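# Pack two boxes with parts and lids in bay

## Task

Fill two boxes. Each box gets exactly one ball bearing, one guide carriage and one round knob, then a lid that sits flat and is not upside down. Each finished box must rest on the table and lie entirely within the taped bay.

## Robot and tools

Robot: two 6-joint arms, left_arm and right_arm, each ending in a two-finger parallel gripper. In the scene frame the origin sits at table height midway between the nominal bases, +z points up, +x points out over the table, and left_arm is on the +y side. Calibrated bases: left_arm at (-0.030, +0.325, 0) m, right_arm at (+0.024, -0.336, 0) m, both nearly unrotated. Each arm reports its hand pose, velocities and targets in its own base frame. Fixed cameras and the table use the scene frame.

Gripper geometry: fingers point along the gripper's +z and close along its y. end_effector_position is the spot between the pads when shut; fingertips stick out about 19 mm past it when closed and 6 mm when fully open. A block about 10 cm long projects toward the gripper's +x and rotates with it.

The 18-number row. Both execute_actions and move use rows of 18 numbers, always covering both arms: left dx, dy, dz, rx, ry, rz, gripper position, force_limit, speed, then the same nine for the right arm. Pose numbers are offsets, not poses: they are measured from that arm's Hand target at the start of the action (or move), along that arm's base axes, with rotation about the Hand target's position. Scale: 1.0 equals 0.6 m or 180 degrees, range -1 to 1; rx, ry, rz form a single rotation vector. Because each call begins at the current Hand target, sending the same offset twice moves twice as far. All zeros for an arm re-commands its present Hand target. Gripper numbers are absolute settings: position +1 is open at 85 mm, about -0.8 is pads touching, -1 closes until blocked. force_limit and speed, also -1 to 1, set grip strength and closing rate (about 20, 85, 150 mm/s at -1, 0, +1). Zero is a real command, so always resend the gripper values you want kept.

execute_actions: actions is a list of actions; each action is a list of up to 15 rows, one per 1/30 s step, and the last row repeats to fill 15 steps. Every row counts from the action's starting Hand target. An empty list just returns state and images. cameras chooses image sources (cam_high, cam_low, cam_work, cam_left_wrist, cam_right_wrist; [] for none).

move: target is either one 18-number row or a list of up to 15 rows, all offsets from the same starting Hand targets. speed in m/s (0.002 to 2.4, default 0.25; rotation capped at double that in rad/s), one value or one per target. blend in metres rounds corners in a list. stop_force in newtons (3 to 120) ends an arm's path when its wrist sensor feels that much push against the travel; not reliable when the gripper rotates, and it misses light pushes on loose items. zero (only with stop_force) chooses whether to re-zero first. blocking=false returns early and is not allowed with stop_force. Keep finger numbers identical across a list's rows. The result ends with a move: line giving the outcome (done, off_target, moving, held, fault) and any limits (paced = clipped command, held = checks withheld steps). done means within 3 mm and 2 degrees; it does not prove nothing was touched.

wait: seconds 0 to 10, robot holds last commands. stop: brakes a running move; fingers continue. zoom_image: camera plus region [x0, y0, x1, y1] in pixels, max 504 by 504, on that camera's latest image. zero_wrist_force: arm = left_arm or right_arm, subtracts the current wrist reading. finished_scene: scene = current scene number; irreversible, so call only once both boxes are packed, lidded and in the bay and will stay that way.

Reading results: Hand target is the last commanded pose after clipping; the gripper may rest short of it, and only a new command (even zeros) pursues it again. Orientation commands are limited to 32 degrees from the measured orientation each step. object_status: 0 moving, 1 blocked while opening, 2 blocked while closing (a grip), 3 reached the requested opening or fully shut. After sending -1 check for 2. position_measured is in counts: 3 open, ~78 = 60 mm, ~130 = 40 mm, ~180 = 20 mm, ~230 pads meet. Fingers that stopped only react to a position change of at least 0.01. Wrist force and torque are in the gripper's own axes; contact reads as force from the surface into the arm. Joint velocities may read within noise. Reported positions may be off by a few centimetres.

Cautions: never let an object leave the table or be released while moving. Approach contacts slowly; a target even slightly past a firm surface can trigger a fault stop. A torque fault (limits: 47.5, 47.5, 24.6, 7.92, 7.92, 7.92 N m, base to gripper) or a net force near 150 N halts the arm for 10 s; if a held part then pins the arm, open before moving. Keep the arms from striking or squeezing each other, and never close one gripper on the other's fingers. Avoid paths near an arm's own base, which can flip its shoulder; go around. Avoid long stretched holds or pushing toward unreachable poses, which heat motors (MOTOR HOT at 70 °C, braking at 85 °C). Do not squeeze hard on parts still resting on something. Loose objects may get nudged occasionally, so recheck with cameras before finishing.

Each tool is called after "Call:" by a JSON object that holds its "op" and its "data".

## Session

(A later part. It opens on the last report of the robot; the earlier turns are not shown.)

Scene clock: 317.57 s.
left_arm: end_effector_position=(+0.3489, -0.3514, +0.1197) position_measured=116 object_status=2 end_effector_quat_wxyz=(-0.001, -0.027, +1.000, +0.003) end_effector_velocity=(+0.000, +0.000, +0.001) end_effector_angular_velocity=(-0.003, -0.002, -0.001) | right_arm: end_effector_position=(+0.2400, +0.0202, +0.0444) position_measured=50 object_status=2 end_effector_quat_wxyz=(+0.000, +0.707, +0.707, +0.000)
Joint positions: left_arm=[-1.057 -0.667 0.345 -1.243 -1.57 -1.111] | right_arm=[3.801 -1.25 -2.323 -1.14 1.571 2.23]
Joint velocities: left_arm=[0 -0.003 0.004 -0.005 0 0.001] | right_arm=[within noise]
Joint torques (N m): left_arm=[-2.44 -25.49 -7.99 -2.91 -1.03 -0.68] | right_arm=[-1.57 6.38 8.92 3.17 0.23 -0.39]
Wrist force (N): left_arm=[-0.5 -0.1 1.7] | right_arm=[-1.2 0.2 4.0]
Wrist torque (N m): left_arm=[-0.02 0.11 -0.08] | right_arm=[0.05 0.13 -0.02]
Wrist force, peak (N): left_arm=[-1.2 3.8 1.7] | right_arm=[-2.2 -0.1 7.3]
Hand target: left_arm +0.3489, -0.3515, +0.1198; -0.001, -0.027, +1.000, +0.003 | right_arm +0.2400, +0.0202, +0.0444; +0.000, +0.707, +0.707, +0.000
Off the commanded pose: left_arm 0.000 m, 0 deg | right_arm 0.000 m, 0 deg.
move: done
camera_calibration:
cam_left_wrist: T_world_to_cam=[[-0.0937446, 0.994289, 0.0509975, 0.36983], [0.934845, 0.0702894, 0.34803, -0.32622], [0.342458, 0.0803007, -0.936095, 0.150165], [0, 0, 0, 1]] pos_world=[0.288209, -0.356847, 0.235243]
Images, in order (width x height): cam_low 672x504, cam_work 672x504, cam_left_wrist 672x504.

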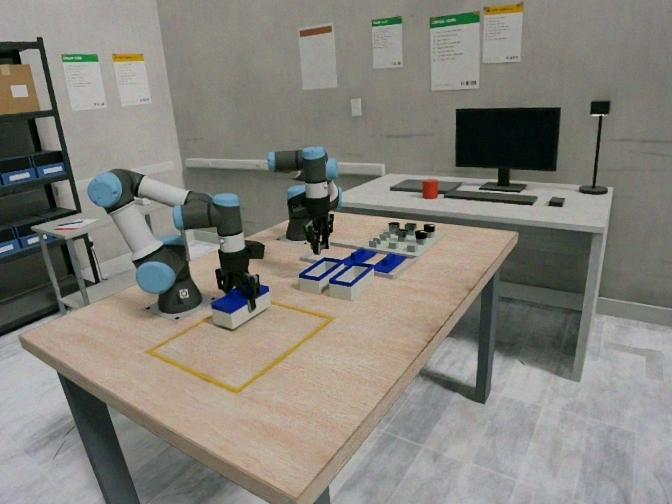

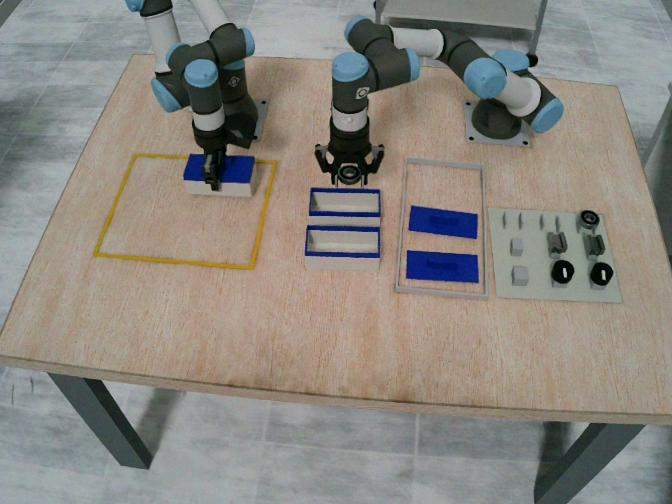

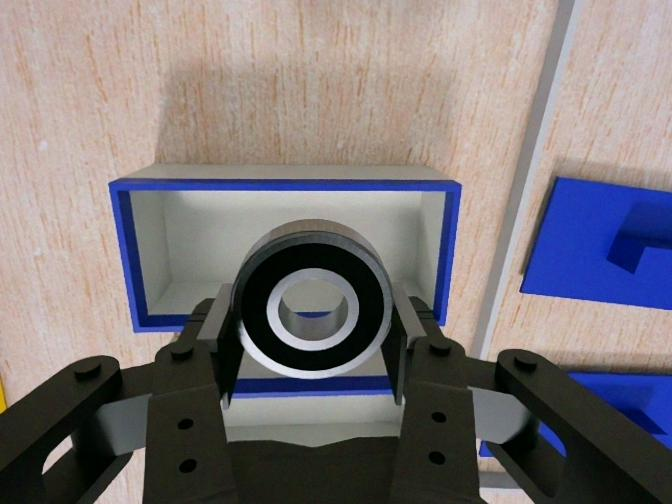

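Call:
{"op": "move", "data": {"target": [[0.002,0.001,-0.115,0,0,0.004,-1,-0.6,-1,0,0,-0.012,0,0,0,-1,-0.4,-1],[0.002,0.001,-0.17,0,0,0.004,-1,-0.6,-1,0,0,-0.03,0,0,0,-1,-0.4,-1]], "speed": [0.12,0.02], "stop_force": 4, "cameras": ["cam_left_wrist","cam_low"]}}

Scene clock: 329.43 s.
left_arm: end_effector_position=(+0.3497, -0.3507, +0.0605) position_measured=116 object_status=2 end_effector_quat_wxyz=(-0.002, -0.032, +0.999, +0.004) | right_arm: end_effector_position=(+0.2400, +0.0202, +0.0323) position_measured=50 object_status=2 end_effector_quat_wxyz=(+0.000, +0.707, +0.707, +0.000)
Joint positions: left_arm=[-1.055 -0.731 0.748 -1.579 -1.57 -1.119] | right_arm=[3.801 -1.281 -2.367 -1.065 1.571 2.23]
Joint velocities: within noise
Joint torques (N m): left_arm=[-2.45 -25.45 -11.05 -1.06 -0.74 -0.55] | right_arm=[0.38 7.77 9.44 2.73 -0.16 0.41]
Wrist force (N): left_arm=[-0.4 -0.1 1.4] | right_arm=[-1.1 0.5 1.9]
Wrist torque (N m): left_arm=[-0.01 0.11 -0.09] | right_arm=[-0.03 0.04 -0.05]
Wrist force, peak (N): left_arm=[-0.6 0.9 -3.8] | right_arm=[-2.0 -1.6 -6.7]
Hand target: left_arm +0.3497, -0.3507, +0.0605; -0.002, -0.032, +0.999, +0.004 (not the last commanded pose) | right_arm +0.2400, +0.0202, +0.0323; +0.000, +0.707, +0.707, +0.000 (not the last commanded pose)
Off the commanded pose: left_arm 0.043 m, 0 deg | right_arm 0.006 m, 0 deg.
move: contact (left_arm, right_arm); path passed 1 of 2 targets
camera_calibration:
cam_left_wrist: T_world_to_cam=[[-0.104237, 0.99313, 0.0531783, 0.375303], [0.934682, 0.0795505, 0.346469, -0.303044], [0.339859, 0.0858198, -0.936553, 0.0972611], [0, 0, 0, 1]] pos_world=[0.289315, -0.356964, 0.176128]
Images, in order (width x height): cam_low 672x504, cam_left_wrist 672x504.

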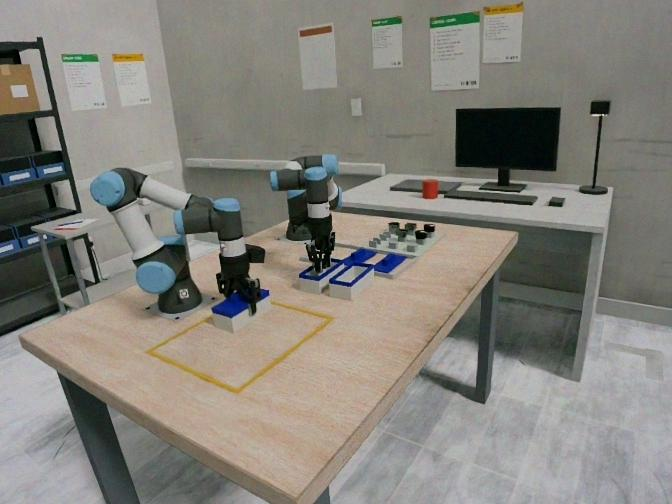

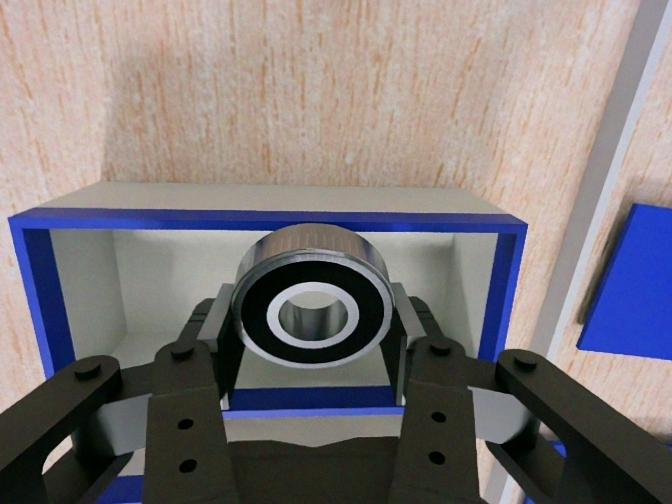

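Call:
{"op": "move", "data": {"target": [[0,0,0,0,0,0,-1,-0.6,-1,0,0,0,0,0,0,1,0,0],[0,0,-0.048,0,0,0,-1,-0.6,-1,0,0,0.12,0,0,0,1,0,0]], "speed": [0.1,0.15], "cameras": ["cam_work"]}}

Call:
{"op": "move", "data": {"target": [0,0,-0.025,0,0,0,-1,-0.6,-1,0.142,0.16,0.192,0,0,0,1,0,0], "speed": 0.2, "stop_force": 4, "cameras": ["cam_left_wrist","cam_work"]}}

Scene clock: 336.60 s.
left_arm: end_effector_position=(+0.3497, -0.3507, +0.0317) position_measured=116 object_status=2 end_effector_quat_wxyz=(-0.002, -0.032, +0.999, +0.004) | right_arm: end_effector_position=(+0.2400, +0.0202, +0.1042) position_measured=3 object_status=3 end_effector_quat_wxyz=(+0.000, +0.707, +0.707, +0.000) end_effector_velocity=(+0.000, +0.000, +0.001) end_effector_angular_velocity=(-0.001, +0.001, +0.000)
Joint positions: left_arm=[-1.055 -0.718 0.86 -1.703 -1.57 -1.119] | right_arm=[3.801 -1.169 -2.077 -1.467 1.571 2.23]
Joint velocities: left_arm=[within noise] | right_arm=[0 0.002 0.004 -0.007 0 0]
Joint torques (N m): left_arm=[-1.06 -25.32 -9.7 -1.83 0.6 0.23] | right_arm=[-0.91 5.63 10.77 1.16 -0.33 0.21]
Wrist force (N): left_arm=[-0.5 -0.1 1.2] | right_arm=[-1.3 0.1 0.2]
Wrist torque (N m): left_arm=[-0.01 0.12 -0.09] | right_arm=[0.04 0.19 -0.01]
Wrist force, peak (N): left_arm=[-0.8 0.3 -3.8] | right_arm=[-1.3 0.7 2.6]
Hand target: left_arm +0.3497, -0.3507, +0.0317; -0.002, -0.032, +0.999, +0.004 | right_arm +0.2400, +0.0202, +0.1043; +0.000, +0.707, +0.707, +0.000
Off the commanded pose: left_arm 0.000 m, 0 deg | right_arm 0.000 m, 0 deg.
move: done
Images, in order (width x height): cam_work 672x504.

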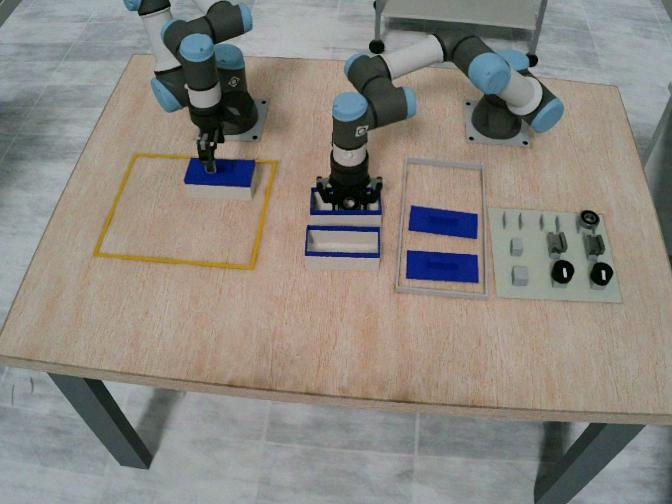

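Scene clock: 338.57 s.
left_arm: end_effector_position=(+0.3498, -0.3507, +0.0218) position_measured=116 object_status=2 end_effector_quat_wxyz=(-0.002, -0.032, +0.999, +0.004) | right_arm: end_effector_position=(+0.3252, +0.1162, +0.2195) position_measured=3 object_status=3 end_effector_quat_wxyz=(+0.000, +0.707, +0.707, +0.000)
Joint positions: left_arm=[-1.055 -0.709 0.89 -1.743 -1.57 -1.119] | right_arm=[3.874 -1.716 -1.061 -1.936 1.571 2.303]
Joint velocities: within noise
Joint torques (N m): left_arm=[-1.54 -17.75 -7.2 -2.36 0.53 -0.02] | right_arm=[2.15 9.61 8.26 1.13 -0.31 1.02]
Wrist force (N): left_arm=[0.5 0.4 -5.0] | right_arm=[-1.4 0.3 0.1]
Wrist torque (N m): left_arm=[0.15 0.08 -0.07] | right_arm=[0.06 0.20 -0.01]
Wrist force, peak (N): left_arm=[0.3 3.2 -16.8] | right_arm=[-2.8 -0.9 1.9]
Hand target: left_arm +0.3498, -0.3507, +0.0218; -0.002, -0.032, +0.999, +0.004 (not the last commanded pose) | right_arm +0.3252, +0.1162, +0.2195; +0.000, +0.707, +0.707, +0.000
Off the commanded pose: left_arm 0.005 m, 0 deg | right_arm 0.000 m, 0 deg.
move: contact (left_arm)
camera_calibration:
cam_left_wrist: T_world_to_cam=[[-0.104181, 0.993128, 0.0533154, 0.377326], [0.934722, 0.079459, 0.346384, -0.289668], [0.339767, 0.0859218, -0.936577, 0.0610819], [0, 0, 0, 1]] pos_world=[0.289315, -0.356965, 0.137427]
Images, in order (width x height): cam_work 672x504, cam_left_wrist 672x504.

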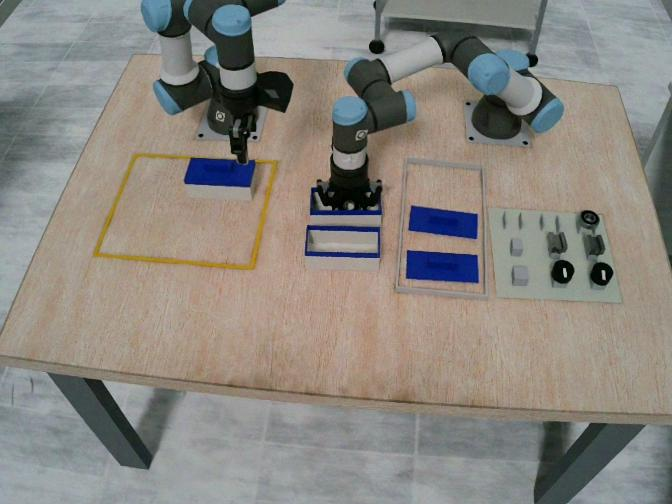

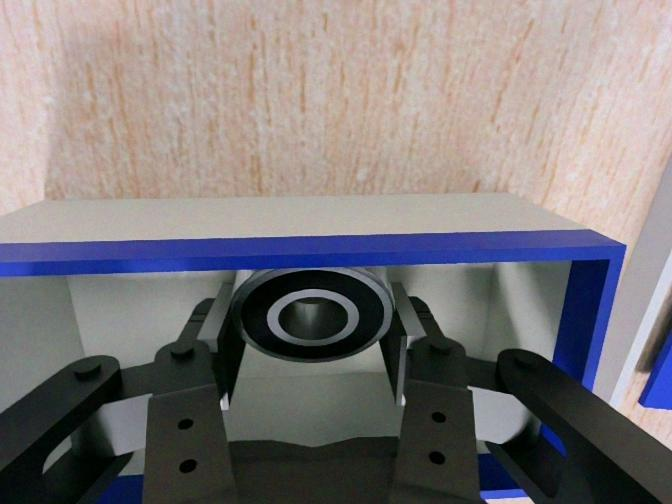

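Call:
{"op": "move", "data": {"target": [[0,0,0.0017,0,0,0,-1,-0.6,-1,0,0,0,0,0,0,1,0,0],[0,0,0.0017,0,0,0,0.31,-0.6,-1,0,0,0,0,0,0,1,0,0],[0,0,0.1,0,0,0,0.31,-0.6,-1,0,0,0,0,0,0,1,0,0],[-0.0127,-0.063,0.1,0,0,0,-0.8,-0.6,0,0,0,0,0,0,0,1,0,0],[-0.0127,-0.063,0.0077,0,0,0,-0.8,-0.6,0,0,0,0,0,0,0,1,0,0]], "speed": [0.05,0.1,0.2,0.2,0.1], "cameras": ["cam_left_wrist","cam_right_wrist"]}}

Scene clock: 347.70 s.
left_arm: end_effector_position=(+0.3421, -0.3885, +0.0265) position_measured=229 object_status=3 end_effector_quat_wxyz=(-0.002, -0.032, +0.999, +0.004) | right_arm: end_effector_position=(+0.3252, +0.1162, +0.2195) position_measured=3 object_status=3 end_effector_quat_wxyz=(+0.000, +0.707, +0.707, +0.000)
Joint positions: left_arm=[-1.105 -0.573 0.607 -1.595 -1.571 -1.169] | right_arm=[3.874 -1.716 -1.061 -1.936 1.571 2.303]
Joint velocities: within noise
Joint torques (N m): left_arm=[-2.08 -21.92 -8.34 -2.74 0.65 -0.46] | right_arm=[1.81 10.27 9.5 2.44 -0.24 1.08]
Wrist force (N): left_arm=[-0.5 -0.2 0.4] | right_arm=[-1.4 0.3 0.2]
Wrist torque (N m): left_arm=[-0.03 0.13 -0.08] | right_arm=[0.06 0.20 -0.01]
Wrist force, peak (N): left_arm=[0.6 0.7 -5.5] | right_arm=[-1.5 0.3 0.3]
Hand target: left_arm +0.3421, -0.3885, +0.0264; -0.002, -0.032, +0.999, +0.004 | right_arm +0.3252, +0.1162, +0.2195; +0.000, +0.707, +0.707, +0.000
Off the commanded pose: left_arm 0.000 m, 0 deg | right_arm 0.000 m, 0 deg.
move: done
camera_calibration:
cam_left_wrist: T_world_to_cam=[[-0.104179, 0.993129, 0.0533108, 0.413824], [0.934678, 0.0794478, 0.346504, -0.281198], [0.339887, 0.085927, -0.936533, 0.0712768], [0, 0, 0, 1]] pos_world=[0.281715, -0.394765, 0.142128]
cam_right_wrist: T_world_to_cam=[[0.998207, -0.00803054, -0.0593191, -0.304368], [0.00678841, -0.969381, 0.245467, 0.0954502], [-0.0594741, -0.24543, -0.967588, 0.37655], [0, 0, 0, 1]] pos_world=[0.325569, 0.1825, 0.32286]
Images, in order (width x height): cam_left_wrist 672x504, cam_right_wrist 672x504.

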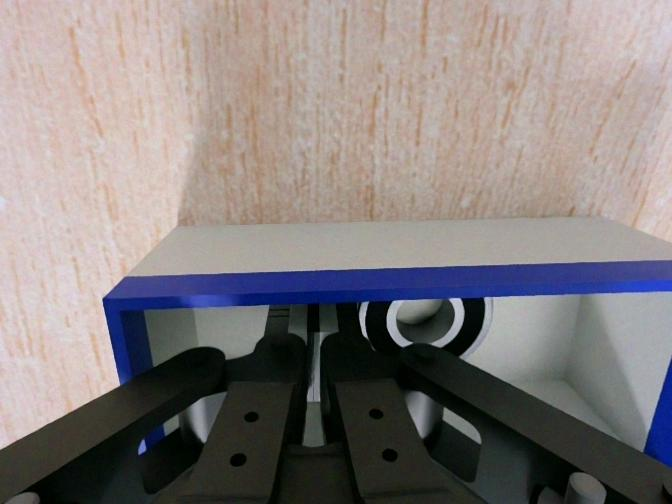

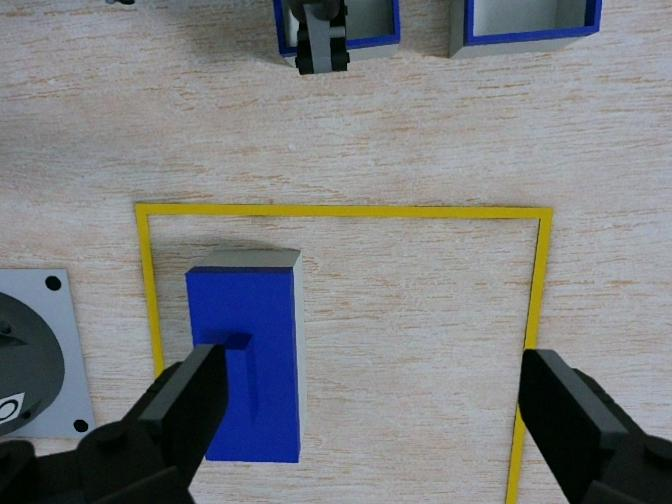

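Call:
{"op": "move", "data": {"target": [-0.0047,0.07,0,0,0,0,-0.8,-0.6,0,0,0,0,0,0,0,1,0,0], "speed": 0.04, "stop_force": 6, "cameras": ["cam_left_wrist"]}}

Scene clock: 355.83 s.
left_arm: end_effector_position=(+0.3393, -0.3465, +0.0264) position_measured=229 object_status=3 end_effector_quat_wxyz=(-0.002, -0.032, +0.999, +0.004) | right_arm: end_effector_position=(+0.3252, +0.1162, +0.2195) position_measured=3 object_status=3 end_effector_quat_wxyz=(+0.000, +0.707, +0.707, +0.000)
Joint positions: left_arm=[-1.07 -0.767 0.977 -1.771 -1.57 -1.134] | right_arm=[3.874 -1.716 -1.061 -1.936 1.571 2.303]
Joint velocities: within noise
Joint torques (N m): left_arm=[-2.96 -22.13 -8.28 -1.64 0.41 -0.7] | right_arm=[1.85 10.58 9.96 2.41 -0.23 0.98]
Wrist force (N): left_arm=[-0.4 0.1 0.5] | right_arm=[-1.3 0.4 0.2]
Wrist torque (N m): left_arm=[0.02 0.11 -0.09] | right_arm=[0.07 0.19 -0.01]
Wrist force, peak (N): left_arm=[-0.1 -0.9 0.6] | right_arm=[-1.5 0.4 0.4]
Hand target: left_arm +0.3393, -0.3465, +0.0264; -0.002, -0.032, +0.999, +0.004 | right_arm +0.3252, +0.1162, +0.2195; +0.000, +0.707, +0.707, +0.000
Off the commanded pose: left_arm 0.000 m, 0 deg | right_arm 0.000 m, 0 deg.
move: done
camera_calibration:
cam_left_wrist: T_world_to_cam=[[-0.104181, 0.993128, 0.0533154, 0.371826], [0.934722, 0.079459, 0.346384, -0.281874], [0.339767, 0.0859218, -0.936577, 0.0685629], [0, 0, 0, 1]] pos_world=[0.278915, -0.352765, 0.142027]
Images, in order (width x height): cam_left_wrist 672x504.

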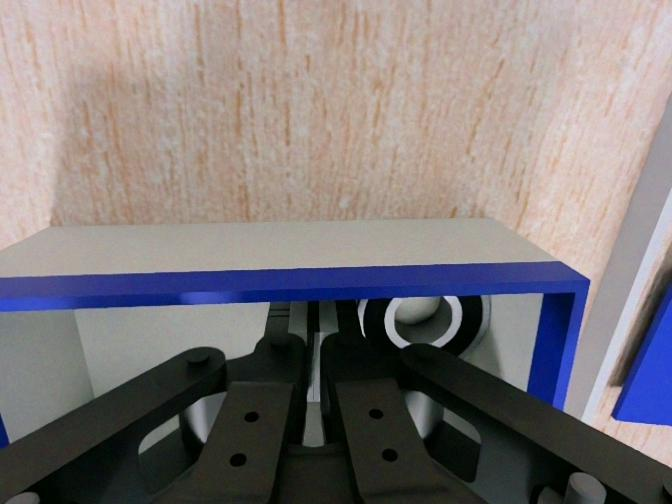

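Call:
{"op": "move", "data": {"target": [-0.001,0.013,0,0,0,0,-0.8,-0.6,0,0,0,0,0,0,0,1,0,0], "speed": 0.02, "stop_force": 5, "cameras": ["cam_left_wrist"]}}

Scene clock: 360.87 s.
left_arm: end_effector_position=(+0.3387, -0.3387, +0.0264) position_measured=229 object_status=3 end_effector_quat_wxyz=(-0.002, -0.032, +0.999, +0.004) | right_arm: end_effector_position=(+0.3252, +0.1162, +0.2195) position_measured=3 object_status=3 end_effector_quat_wxyz=(+0.000, +0.707, +0.707, +0.000)
Joint positions: left_arm=[-1.063 -0.797 1.031 -1.795 -1.57 -1.127] | right_arm=[3.874 -1.716 -1.061 -1.936 1.571 2.303]
Joint velocities: within noise
Joint torques (N m): left_arm=[-1.95 -19.6 -9.57 -0.89 1.23 -0.73] | right_arm=[1.08 11.06 9.95 2.38 -0.24 1.01]
Wrist force (N): left_arm=[-0.2 0.0 0.5] | right_arm=[-1.5 0.4 0.2]
Wrist torque (N m): left_arm=[0.00 0.08 -0.09] | right_arm=[0.07 0.22 -0.01]
Wrist force, peak (N): left_arm=[-0.3 -0.4 0.7] | right_arm=[-1.5 0.4 0.4]
Hand target: left_arm +0.3387, -0.3387, +0.0264; -0.002, -0.032, +0.999, +0.004 | right_arm +0.3252, +0.1162, +0.2195; +0.000, +0.707, +0.707, +0.000
Off the commanded pose: left_arm 0.000 m, 0 deg | right_arm 0.000 m, 0 deg.
move: done
camera_calibration:
cam_left_wrist: T_world_to_cam=[[-0.104181, 0.993128, 0.0533154, 0.364017], [0.934722, 0.079459, 0.346384, -0.281932], [0.339767, 0.0859218, -0.936577, 0.0680965], [0, 0, 0, 1]] pos_world=[0.278315, -0.344965, 0.142027]
Images, in order (width x height): cam_left_wrist 672x504.

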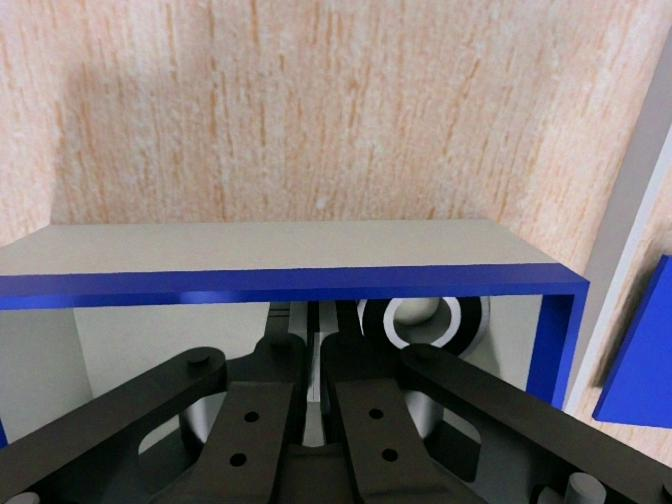

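Call:
{"op": "move", "data": {"target": [[0,-0.01,0.15,0,0,0,-0.8,-0.6,0,0,0,0,0,0,0,1,0,0],[0.262,0.723,0.15,0,0,-0.021,1,-0.6,0,0,0,0,0,0,0,1,0,0],[0.262,0.723,0.1,0,0,-0.021,1,-0.6,0,0,0,0,0,0,0,1,0,0]], "speed": [0.2,0.5,0.2], "cameras": ["cam_left_wrist","cam_right_wrist"]}}

Scene clock: 372.10 s.
left_arm: end_effector_position=(+0.4959, +0.0951, +0.0864) position_measured=3 object_status=3 end_effector_quat_wxyz=(-0.002, +0.001, +1.000, +0.004) | right_arm: end_effector_position=(+0.3252, +0.1162, +0.2195) position_measured=3 object_status=3 end_effector_quat_wxyz=(+0.000, +0.707, +0.707, +0.000)
Joint positions: left_arm=[-0.077 -0.659 0.494 -1.401 -1.563 -0.075] | right_arm=[3.874 -1.716 -1.061 -1.936 1.571 2.303]
Joint velocities: within noise
Joint torques (N m): left_arm=[-1.16 -23.64 -8.64 -1.83 -0.39 0.23] | right_arm=[1.1 12.07 9.88 2.4 -0.2 0.97]
Wrist force (N): left_arm=[-0.5 0.0 0.5] | right_arm=[-1.4 0.4 0.4]
Wrist torque (N m): left_arm=[-0.01 0.13 -0.09] | right_arm=[0.07 0.20 -0.01]
Wrist force, peak (N): left_arm=[-1.4 3.3 0.9] | right_arm=[-1.5 0.4 0.3]
Hand target: left_arm +0.4959, +0.0951, +0.0864; -0.002, +0.001, +1.000, +0.004 | right_arm +0.3252, +0.1162, +0.2195; +0.000, +0.707, +0.707, +0.000
Off the commanded pose: left_arm 0.000 m, 0 deg | right_arm 0.000 m, 0 deg.
move: done
camera_calibration:
cam_left_wrist: T_world_to_cam=[[-0.0385705, 0.997827, 0.0534284, -0.0866291], [0.937893, 0.017702, 0.346473, -0.479781], [0.344774, 0.0634737, -0.936537, 0.0332801], [0, 0, 0, 1]] pos_world=[0.435168, 0.0928214, 0.202027]
cam_right_wrist: T_world_to_cam=[[0.998207, -0.00803054, -0.0593191, -0.304368], [0.00678841, -0.969381, 0.245467, 0.0954502], [-0.0594741, -0.24543, -0.967588, 0.37655], [0, 0, 0, 1]] pos_world=[0.325569, 0.1825, 0.32286]
Images, in order (width x height): cam_left_wrist 672x504, cam_right_wrist 672x504.

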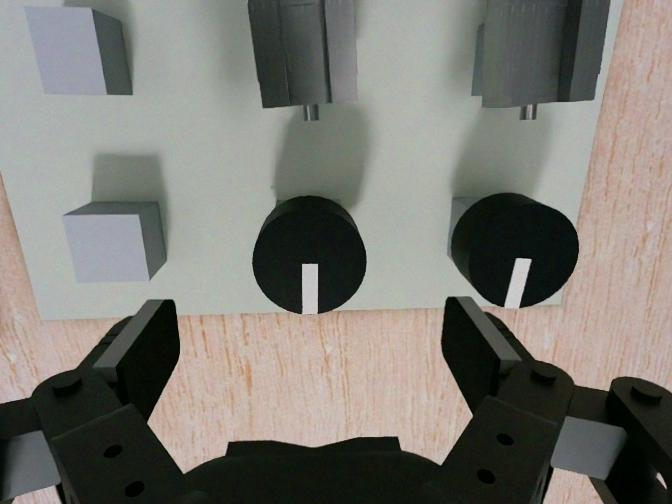

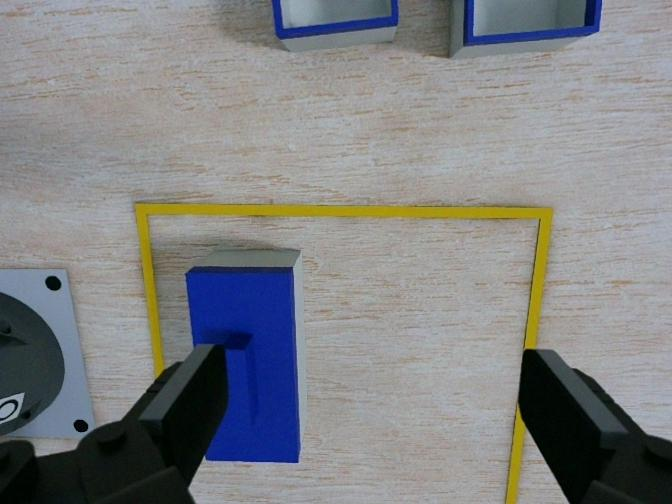

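Call:
{"op": "move", "data": {"target": [[-0.003,-0.0008,-0.0853,0,0,0,1,-0.6,0,0,0,0,0,0,0,1,0,0],[-0.003,-0.0008,-0.0853,0,0,0,-1,-0.6,-1,0,0,0,0,0,0,1,0,0],[-0.003,-0.0008,0.06,0,0,0,-1,-0.6,-1,0,0,0,0,0,0,1,0,0],[-0.24,-0.77,0.06,0,0,0.021,-1,-0.6,-1,0,0,0,0,0,0,1,0,0]], "speed": [0.12,0.2,0.2,0.45], "blend": [0,0,0.03,0], "cameras": ["cam_left_wrist","cam_work"]}}

Scene clock: 386.60 s.
left_arm: end_effector_position=(+0.3516, -0.3666, +0.1222) position_measured=121 object_status=2 end_effector_quat_wxyz=(+0.006, -0.032, +0.999, -0.006) | right_arm: end_effector_position=(+0.3252, +0.1162, +0.2195) position_measured=3 object_status=3 end_effector_quat_wxyz=(+0.000, +0.707, +0.707, +0.000)
Joint positions: left_arm=[-1.07 -0.515 0.035 -1.106 -1.565 -1.134] | right_arm=[3.874 -1.716 -1.061 -1.936 1.571 2.303]
Joint velocities: within noise
Joint torques (N m): left_arm=[-2.81 -21.06 -10.24 -0.89 1.04 -0.28] | right_arm=[1.01 12.02 9.74 2.43 -0.21 0.95]
Wrist force (N): left_arm=[-0.4 -0.1 1.1] | right_arm=[-1.5 0.4 0.2]
Wrist torque (N m): left_arm=[-0.02 0.12 -0.09] | right_arm=[0.08 0.22 -0.01]
Wrist force, peak (N): left_arm=[3.1 -1.4 -7.7] | right_arm=[-1.5 0.5 0.3]
Hand target: left_arm +0.3519, -0.3669, +0.1224; -0.002, -0.032, +0.999, +0.004 | right_arm +0.3252, +0.1162, +0.2195; +0.000, +0.707, +0.707, +0.000
Off the commanded pose: left_arm 0.001 m, 1 deg | right_arm 0.000 m, 0 deg.
elbow stopped short (left arm): the move would have taken joint 3 (elbow) straighter than the controller allows.
move: done
camera_calibration:
cam_left_wrist: T_world_to_cam=[[-0.1049, 0.993951, 0.0325326, 0.391045], [0.928754, 0.0862187, 0.360531, -0.322043], [0.355545, 0.0680344, -0.93218, 0.143194], [0, 0, 0, 1]] pos_world=[0.289207, -0.370655, 0.236867]
Images, in order (width x height): cam_work 672x504, cam_left_wrist 672x504.

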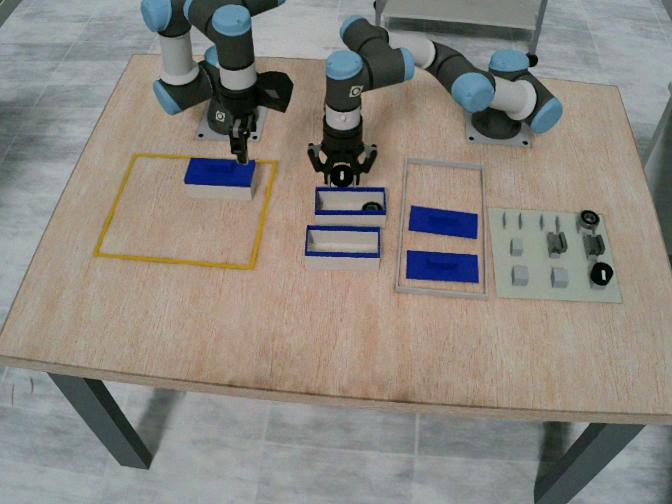

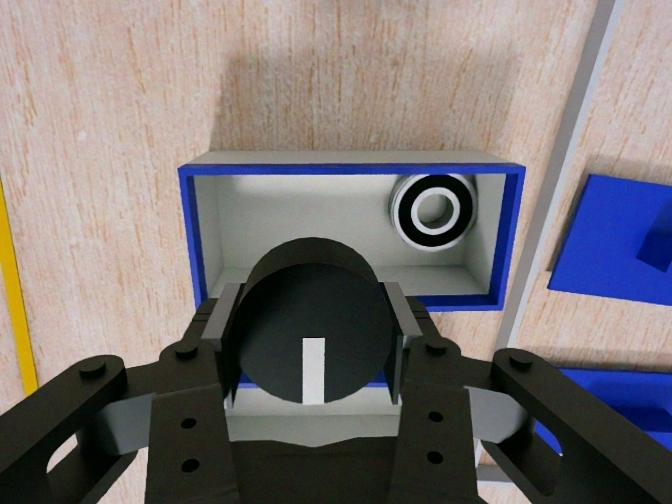

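Call:
{"op": "move", "data": {"target": [[-0.009,0.003,-0.07,0,0,0.0105,-1,-0.6,-1,0,0,0,0,0,0,1,0,0]], "speed": [0.12], "cameras": ["cam_left_wrist"]}}

Scene clock: 397.60 s.
left_arm: end_effector_position=(+0.3465, -0.3651, +0.0804) position_measured=121 object_status=2 end_effector_quat_wxyz=(-0.002, -0.049, +0.999, +0.004) | right_arm: end_effector_position=(+0.3252, +0.1162, +0.2195) position_measured=3 object_status=3 end_effector_quat_wxyz=(+0.000, +0.707, +0.707, +0.000)
Joint positions: left_arm=[-1.075 -0.665 0.531 -1.427 -1.571 -1.172] | right_arm=[3.874 -1.716 -1.061 -1.936 1.571 2.303]
Joint velocities: within noise
Joint torques (N m): left_arm=[0.18 -24.29 -8.46 -2.48 -0.71 0.02] | right_arm=[0.51 11.91 9.65 2.42 -0.16 0.89]
Wrist force (N): left_arm=[-0.4 -0.1 1.0] | right_arm=[-1.3 0.4 0.4]
Wrist torque (N m): left_arm=[-0.02 0.12 -0.09] | right_arm=[0.07 0.20 -0.01]
Wrist force, peak (N): left_arm=[-0.6 -0.6 2.3] | right_arm=[-1.6 0.4 0.4]
Hand target: left_arm +0.3465, -0.3651, +0.0804; -0.002, -0.049, +0.999, +0.004 | right_arm +0.3252, +0.1162, +0.2195; +0.000, +0.707, +0.707, +0.000
Off the commanded pose: left_arm 0.000 m, 0 deg | right_arm 0.000 m, 0 deg.
move: done
camera_calibration:
cam_left_wrist: T_world_to_cam=[[-0.136915, 0.989141, 0.0534232, 0.398082], [0.931554, 0.11023, 0.346492, -0.29349], [0.336841, 0.0972064, -0.936531, 0.123437], [0, 0, 0, 1]] pos_world=[0.286326, -0.373407, 0.196028]
Images, in order (width x height): cam_left_wrist 672x504.

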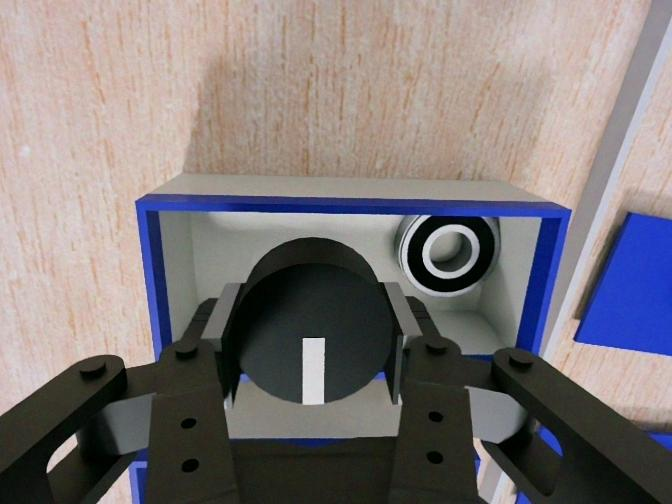

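Call:
{"op": "move", "data": {"target": [[-0.001,0,-0.05,0,0,0,-1,-0.6,-1,0,0,0,0,0,0,1,0,0],[-0.001,0,-0.105,0,0,0,-1,-0.6,-1,0,0,0,0,0,0,1,0,0]], "speed": [0.07,0.02], "stop_force": 4, "cameras": ["cam_left_wrist"]}}

Scene clock: 409.83 s.
left_arm: end_effector_position=(+0.3460, -0.3651, +0.0220) position_measured=121 object_status=2 end_effector_quat_wxyz=(-0.002, -0.049, +0.999, +0.004) | right_arm: end_effector_position=(+0.3252, +0.1162, +0.2195) position_measured=3 object_status=3 end_effector_quat_wxyz=(+0.000, +0.707, +0.707, +0.000)
Joint positions: left_arm=[-1.076 -0.666 0.807 -1.703 -1.571 -1.173] | right_arm=[3.874 -1.716 -1.061 -1.936 1.571 2.303]
Joint velocities: within noise
Joint torques (N m): left_arm=[-0.85 -18.3 -6.59 -2.41 -0.02 0.27] | right_arm=[0.59 11.88 9.54 2.39 -0.18 0.88]
Wrist force (N): left_arm=[0.7 0.8 -6.6] | right_arm=[-1.4 0.4 0.3]
Wrist torque (N m): left_arm=[0.17 0.11 -0.06] | right_arm=[0.07 0.20 -0.01]
Wrist force, peak (N): left_arm=[0.4 3.7 -19.1] | right_arm=[-1.6 0.5 0.4]
Hand target: left_arm +0.3460, -0.3651, +0.0220; -0.002, -0.049, +0.999, +0.004 (not the last commanded pose) | right_arm +0.3252, +0.1162, +0.2195; +0.000, +0.707, +0.707, +0.000
Off the commanded pose: left_arm 0.005 m, 0 deg | right_arm 0.000 m, 0 deg.
move: contact (left_arm); path passed 1 of 2 targets
camera_calibration:
cam_left_wrist: T_world_to_cam=[[-0.136912, 0.989141, 0.053433, 0.401117], [0.931598, 0.110236, 0.346372, -0.272689], [0.33672, 0.0972005, -0.936574, 0.0689829], [0, 0, 0, 1]] pos_world=[0.285726, -0.373407, 0.137627]
Images, in order (width x height): cam_left_wrist 672x504.

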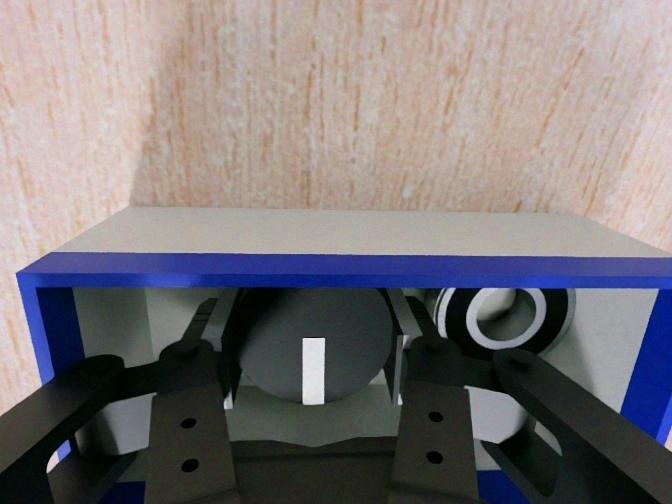

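Call:
{"op": "move", "data": {"target": [[0,0,0.004,0,0,0,-1,-0.6,-1,0,0,0,0,0,0,1,0,0],[0,0,0.004,0,0,0,0.25,-0.6,-1,0,0,0,0,0,0,1,0,0],[0,0.003,0.019,-0.0995,-0.0098,0,0.25,-0.6,-1,0,0,0,0,0,0,1,0,0]], "speed": [0.05,0.1,0.1], "cameras": ["cam_left_wrist"]}}

Call:
{"op": "move", "data": {"target": [0.0073,-0.0746,0,0,0,0,0.25,-0.6,-1,0,0,0,0,0,0,1,0,0], "speed": 0.03, "stop_force": 4, "cameras": ["cam_left_wrist"]}}

Scene clock: 419.03 s.
left_arm: end_effector_position=(+0.3460, -0.3633, +0.0335) position_measured=100 object_status=1 end_effector_quat_wxyz=(+0.006, -0.048, +0.987, -0.152) | right_arm: end_effector_position=(+0.3252, +0.1162, +0.2195) position_measured=3 object_status=3 end_effector_quat_wxyz=(+0.000, +0.707, +0.707, +0.000)
Joint positions: left_arm=[-1.003 -0.896 1.351 -2.298 -1.711 -1.119] | right_arm=[3.874 -1.716 -1.061 -1.936 1.571 2.303]
Joint velocities: within noise
Joint torques (N m): left_arm=[-2.92 -18.35 -8.34 -3.19 0.84 -0.68] | right_arm=[0.21 11.96 9.3 2.39 -0.15 0.9]
Wrist force (N): left_arm=[0.0 0.6 0.6] | right_arm=[-1.5 0.4 0.4]
Wrist torque (N m): left_arm=[0.05 0.04 -0.13] | right_arm=[0.07 0.22 -0.01]
Wrist force, peak (N): left_arm=[0.9 1.2 -7.6] | right_arm=[-1.6 0.4 0.5]
Hand target: left_arm +0.3460, -0.3633, +0.0334; +0.006, -0.048, +0.987, -0.152 | right_arm +0.3252, +0.1162, +0.2195; +0.000, +0.707, +0.707, +0.000
Off the commanded pose: left_arm 0.000 m, 0 deg | right_arm 0.000 m, 0 deg.
move: done
camera_calibration:
cam_left_wrist: T_world_to_cam=[[-0.13381, 0.956996, -0.257398, 0.39635], [0.921185, 0.21588, 0.32375, -0.234193], [0.365395, -0.19379, -0.910457, -0.037051], [0, 0, 0, 1]] pos_world=[0.282309, -0.335928, 0.144106]
Images, in order (width x height): cam_left_wrist 672x504.

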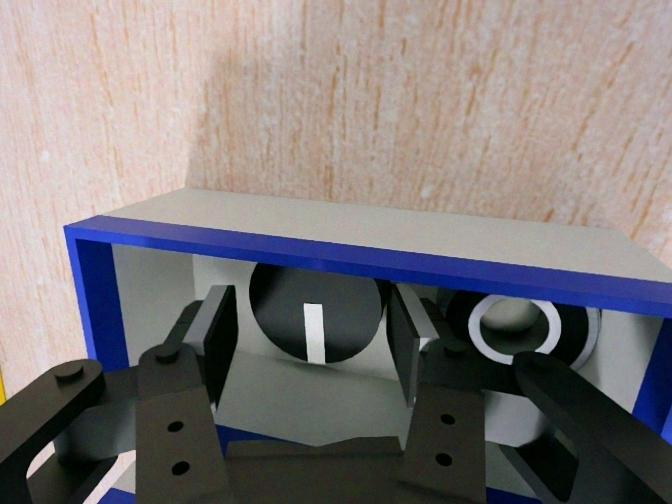

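Scene clock: 421.60 s.
left_arm: end_effector_position=(+0.3503, -0.4081, +0.0334) position_measured=100 object_status=1 end_effector_quat_wxyz=(+0.006, -0.048, +0.987, -0.152) | right_arm: end_effector_position=(+0.3252, +0.1162, +0.2195) position_measured=3 object_status=3 end_effector_quat_wxyz=(+0.000, +0.707, +0.707, +0.000)
Joint positions: left_arm=[-1.047 -0.755 1.093 -2.187 -1.699 -1.161] | right_arm=[3.874 -1.716 -1.061 -1.936 1.571 2.303]
Joint velocities: within noise
Joint torques (N m): left_arm=[1.55 -25.06 -10.48 -3.21 -0.7 0.65] | right_arm=[-0.04 11.62 9.34 2.44 -0.13 0.87]
Wrist force (N): left_arm=[0.1 0.7 0.7] | right_arm=[-1.3 0.5 0.4]
Wrist torque (N m): left_arm=[0.05 0.03 -0.12] | right_arm=[0.09 0.20 -0.01]
Wrist force, peak (N): left_arm=[0.2 1.3 0.5] | right_arm=[-1.5 0.5 0.4]
Hand target: left_arm +0.3503, -0.4081, +0.0334; +0.006, -0.048, +0.987, -0.152 | right_arm +0.3252, +0.1162, +0.2195; +0.000, +0.707, +0.707, +0.000
Off the commanded pose: left_arm 0.000 m, 0 deg | right_arm 0.000 m, 0 deg.
move: done
camera_calibration:
cam_left_wrist: T_world_to_cam=[[-0.133752, 0.956983, -0.257477, 0.439789], [0.921196, 0.215852, 0.323737, -0.228494], [0.365388, -0.193886, -0.910439, -0.0473413], [0, 0, 0, 1]] pos_world=[0.286609, -0.380728, 0.144106]
Images, in order (width x height): cam_left_wrist 672x504.

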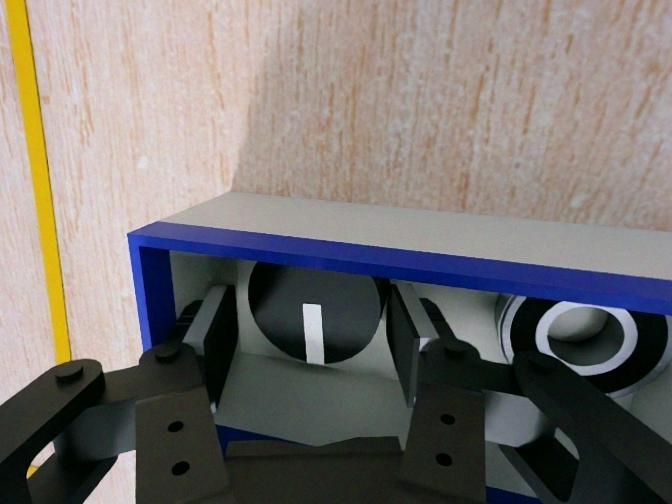

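Call:
{"op": "move", "data": {"target": [[0,0.01,0.13,0,0,0,0.25,-0.6,0,0,0,0,0,0,0,1,0,0],[0.1185,0.837,0.13,0.1,0.0049,-0.031,1,-0.6,0,0,0,0,0,0,0,1,0,0],[0.1185,0.837,0.096,0.1,0.0049,-0.031,1,-0.6,0,0,0,0,0,0,0,1,0,0]], "speed": [0.15,0.5,0.2], "cameras": ["cam_left_wrist","cam_right_wrist","cam_work"]}}

Scene clock: 436.60 s.
left_arm: end_effector_position=(+0.4214, +0.0941, +0.0910) position_measured=3 object_status=3 end_effector_quat_wxyz=(-0.002, +0.001, +1.000, +0.004) | right_arm: end_effector_position=(+0.3252, +0.1162, +0.2195) position_measured=3 object_status=3 end_effector_quat_wxyz=(+0.000, +0.707, +0.707, +0.000)
Joint positions: left_arm=[-0.094 -1.08 1.201 -1.687 -1.562 -0.093] | right_arm=[3.874 -1.716 -1.061 -1.936 1.571 2.303]
Joint velocities: within noise
Joint torques (N m): left_arm=[-1.08 -20.77 -10.71 -0.73 -0.4 -0.41] | right_arm=[-0.47 11.77 9.24 2.43 -0.1 0.87]
Wrist force (N): left_arm=[-0.5 0.1 0.5] | right_arm=[-1.4 0.4 0.5]
Wrist torque (N m): left_arm=[0.00 0.13 -0.09] | right_arm=[0.08 0.21 -0.01]
Wrist force, peak (N): left_arm=[-0.9 3.3 0.6] | right_arm=[-1.5 0.4 0.6]
Hand target: left_arm +0.4214, +0.0941, +0.0910; -0.002, +0.001, +1.000, +0.004 | right_arm +0.3252, +0.1162, +0.2195; +0.000, +0.707, +0.707, +0.000
Off the commanded pose: left_arm 0.000 m, 0 deg | right_arm 0.000 m, 0 deg.
move: done
camera_calibration:
cam_left_wrist: T_world_to_cam=[[-0.0392925, 0.997784, 0.0536964, -0.0884472], [0.937943, 0.0182994, 0.346305, -0.411521], [0.344555, 0.0639714, -0.936584, 0.0633841], [0, 0, 0, 1]] pos_world=[0.360668, 0.091727, 0.206626]
cam_right_wrist: T_world_to_cam=[[0.998207, -0.00803054, -0.0593191, -0.304368], [0.00678841, -0.969381, 0.245467, 0.0954502], [-0.0594741, -0.24543, -0.967588, 0.37655], [0, 0, 0, 1]] pos_world=[0.325569, 0.1825, 0.32286]
Images, in order (width x height): cam_work 672x504, cam_left_wrist 672x504, cam_right_wrist 672x504.

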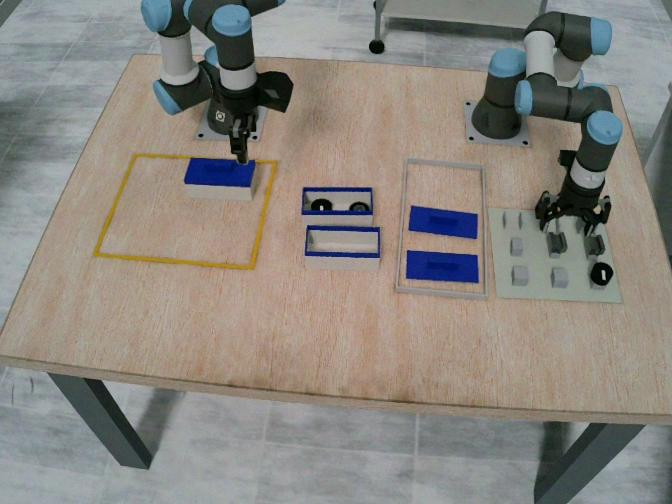

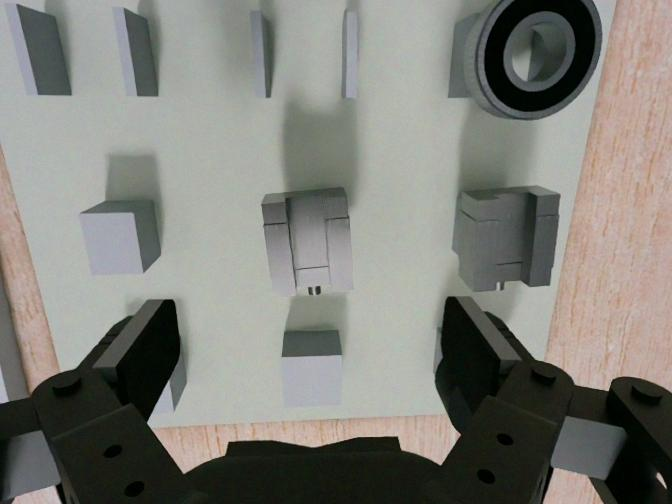

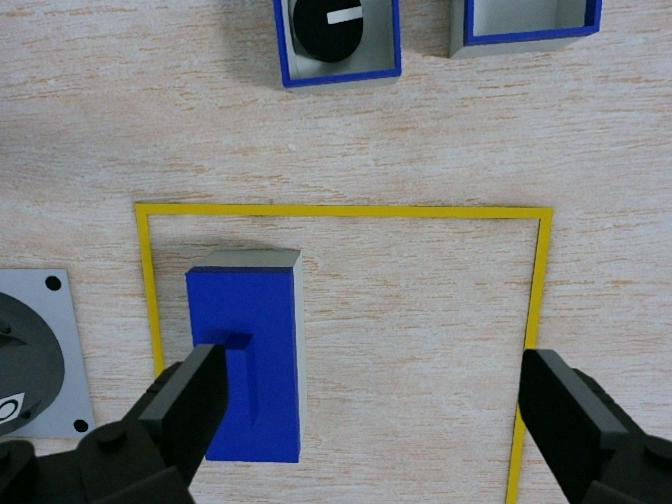

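Call:
{"op": "move", "data": {"target": [[-0.0025,-0.0015,-0.075,0,0,0,1,-0.6,0,0,0,0,0,0,0,1,0,0],[-0.0025,-0.0015,-0.075,0,0,0,-1,-0.6,-1,0,0,0,0,0,0,1,0,0],[-0.0025,-0.0015,0.06,0,0,0,-1,-0.6,-1,0,0,0,0,0,0,1,0,0],[-0.122,-0.787,0.03,0,0,0.03,-1,-0.6,-1,0,0,0,0,0,0,1,0,0]], "speed": [0.12,0.2,0.2,0.45], "blend": [0,0,0.03,0], "cameras": ["cam_left_wrist","cam_right_wrist"]}}

Scene clock: 451.07 s.
left_arm: end_effector_position=(+0.3479, -0.3778, +0.1088) position_measured=146 object_status=2 end_effector_quat_wxyz=(+0.005, -0.047, +0.999, -0.004) end_effector_velocity=(+0.001, +0.000, +0.001) end_effector_angular_velocity=(-0.002, -0.001, +0.000) | right_arm: end_effector_position=(+0.3252, +0.1162, +0.2195) position_measured=3 object_status=3 end_effector_quat_wxyz=(+0.000, +0.707, +0.707, +0.000)
Joint positions: left_arm=[-1.087 -0.483 0.035 -1.135 -1.566 -1.18] | right_arm=[3.874 -1.716 -1.061 -1.936 1.571 2.303]
Joint velocities: left_arm=[0.002 0.001 -0.005 0.002 0 0.002] | right_arm=[within noise]
Joint torques (N m): left_arm=[-3 -23.06 -10.75 -1.1 0.81 -0.54] | right_arm=[-0.86 12 9.19 2.43 -0.11 0.8]
Wrist force (N): left_arm=[-0.6 0.0 1.4] | right_arm=[-1.5 0.5 0.4]
Wrist torque (N m): left_arm=[-0.01 0.14 -0.09] | right_arm=[0.09 0.23 -0.01]
Wrist force, peak (N): left_arm=[1.4 1.0 -5.3] | right_arm=[-1.6 0.5 0.5]
Hand target: left_arm +0.3482, -0.3781, +0.1090; -0.002, -0.047, +0.999, +0.004 | right_arm +0.3252, +0.1162, +0.2195; +0.000, +0.707, +0.707, +0.000
Off the commanded pose: left_arm 0.001 m, 1 deg | right_arm 0.000 m, 0 deg.
elbow stopped short (left arm): the move would have taken joint 3 (elbow) straighter than the controller allows.
move: done
camera_calibration:
cam_left_wrist: T_world_to_cam=[[-0.133634, 0.990411, 0.0350381, 0.410634], [0.926979, 0.112414, 0.357873, -0.30201], [0.350503, 0.0803035, -0.933113, 0.139264], [0, 0, 0, 1]] pos_world=[0.286018, -0.38393, 0.223643]
cam_right_wrist: T_world_to_cam=[[0.998207, -0.00803054, -0.0593191, -0.304368], [0.00678841, -0.969381, 0.245467, 0.0954502], [-0.0594741, -0.24543, -0.967588, 0.37655], [0, 0, 0, 1]] pos_world=[0.325569, 0.1825, 0.32286]
Images, in order (width x height): cam_left_wrist 672x504, cam_right_wrist 672x504.

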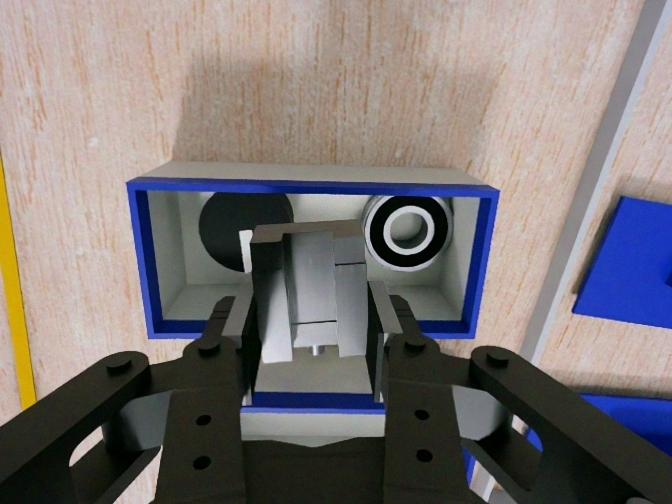

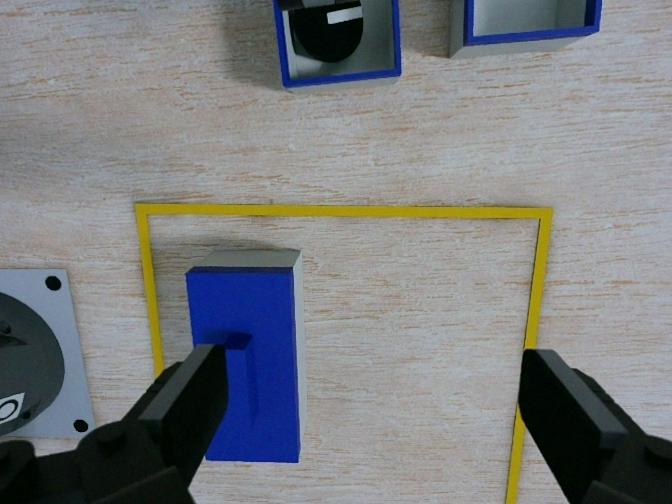

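Call:
{"op": "zoom_image", "data": {"camera": "cam_left_wrist", "region": [110, 150, 510, 350]}}

Scaled by 1.260.

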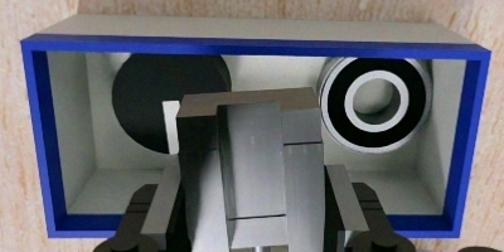

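Call:
{"op": "move", "data": {"target": [0.016,0.012,-0.065,0,0,0.001,-1,-0.6,-1,0,0,0,0,0,0,1,0,0], "speed": 0.12, "cameras": ["cam_left_wrist"]}}

Call:
{"op": "zoom_image", "data": {"camera": "cam_left_wrist", "region": [60, 150, 560, 450]}}

Scene clock: 496.23 s.
left_arm: end_effector_position=(+0.3579, -0.3709, +0.0701) position_measured=146 object_status=2 end_effector_quat_wxyz=(-0.002, -0.048, +0.999, +0.004) | right_arm: end_effector_position=(+0.3252, +0.1162, +0.2195) position_measured=3 object_status=3 end_effector_quat_wxyz=(+0.000, +0.707, +0.707, +0.000)
Joint positions: left_arm=[-1.061 -0.566 0.386 -1.382 -1.57 -1.157] | right_arm=[3.874 -1.716 -1.061 -1.936 1.571 2.303]
Joint velocities: within noise
Joint torques (N m): left_arm=[-2.34 -22.26 -10.61 -0.98 0.69 -0.32] | right_arm=[-0.89 11.84 8.95 2.43 -0.09 0.81]
Wrist force (N): left_arm=[-0.5 -0.3 1.5] | right_arm=[-1.3 0.5 0.4]
Wrist torque (N m): left_arm=[-0.04 0.12 -0.09] | right_arm=[0.09 0.20 -0.01]
Wrist force, peak (N): left_arm=[-1.2 -0.1 3.1] | right_arm=[-1.5 0.7 0.4]
Hand target: left_arm +0.3578, -0.3709, +0.0700; -0.002, -0.048, +0.999, +0.004 | right_arm +0.3252, +0.1162, +0.2195; +0.000, +0.707, +0.707, +0.000
Off the commanded pose: left_arm 0.000 m, 0 deg | right_arm 0.000 m, 0 deg.
move: done
camera_calibration:
cam_left_wrist: T_world_to_cam=[[-0.136143, 0.989239, 0.0535886, 0.4056], [0.931634, 0.109444, 0.346525, -0.300146], [0.336931, 0.0971021, -0.936509, 0.110469], [0, 0, 0, 1]] pos_world=[0.297626, -0.379113, 0.185728]
Images, in order (width x height): cam_left_wrist 672x504.

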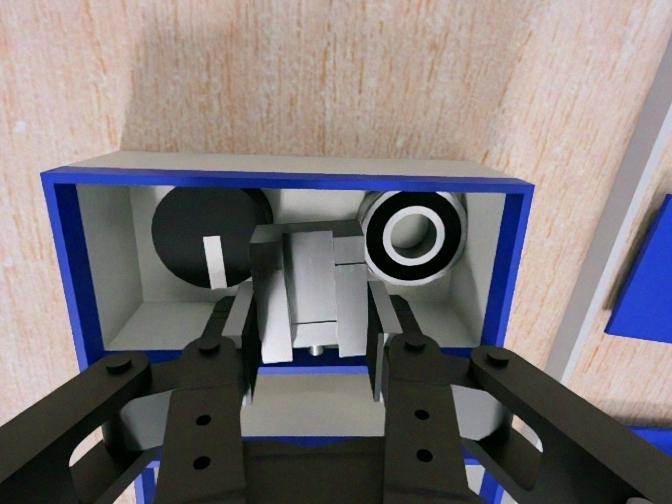

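Scaled by 1.008.

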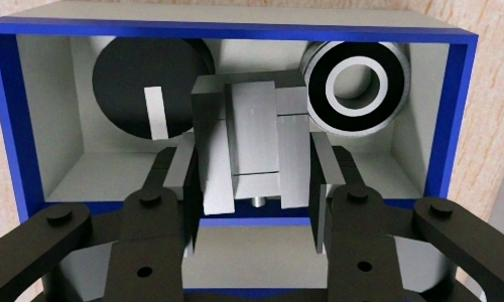

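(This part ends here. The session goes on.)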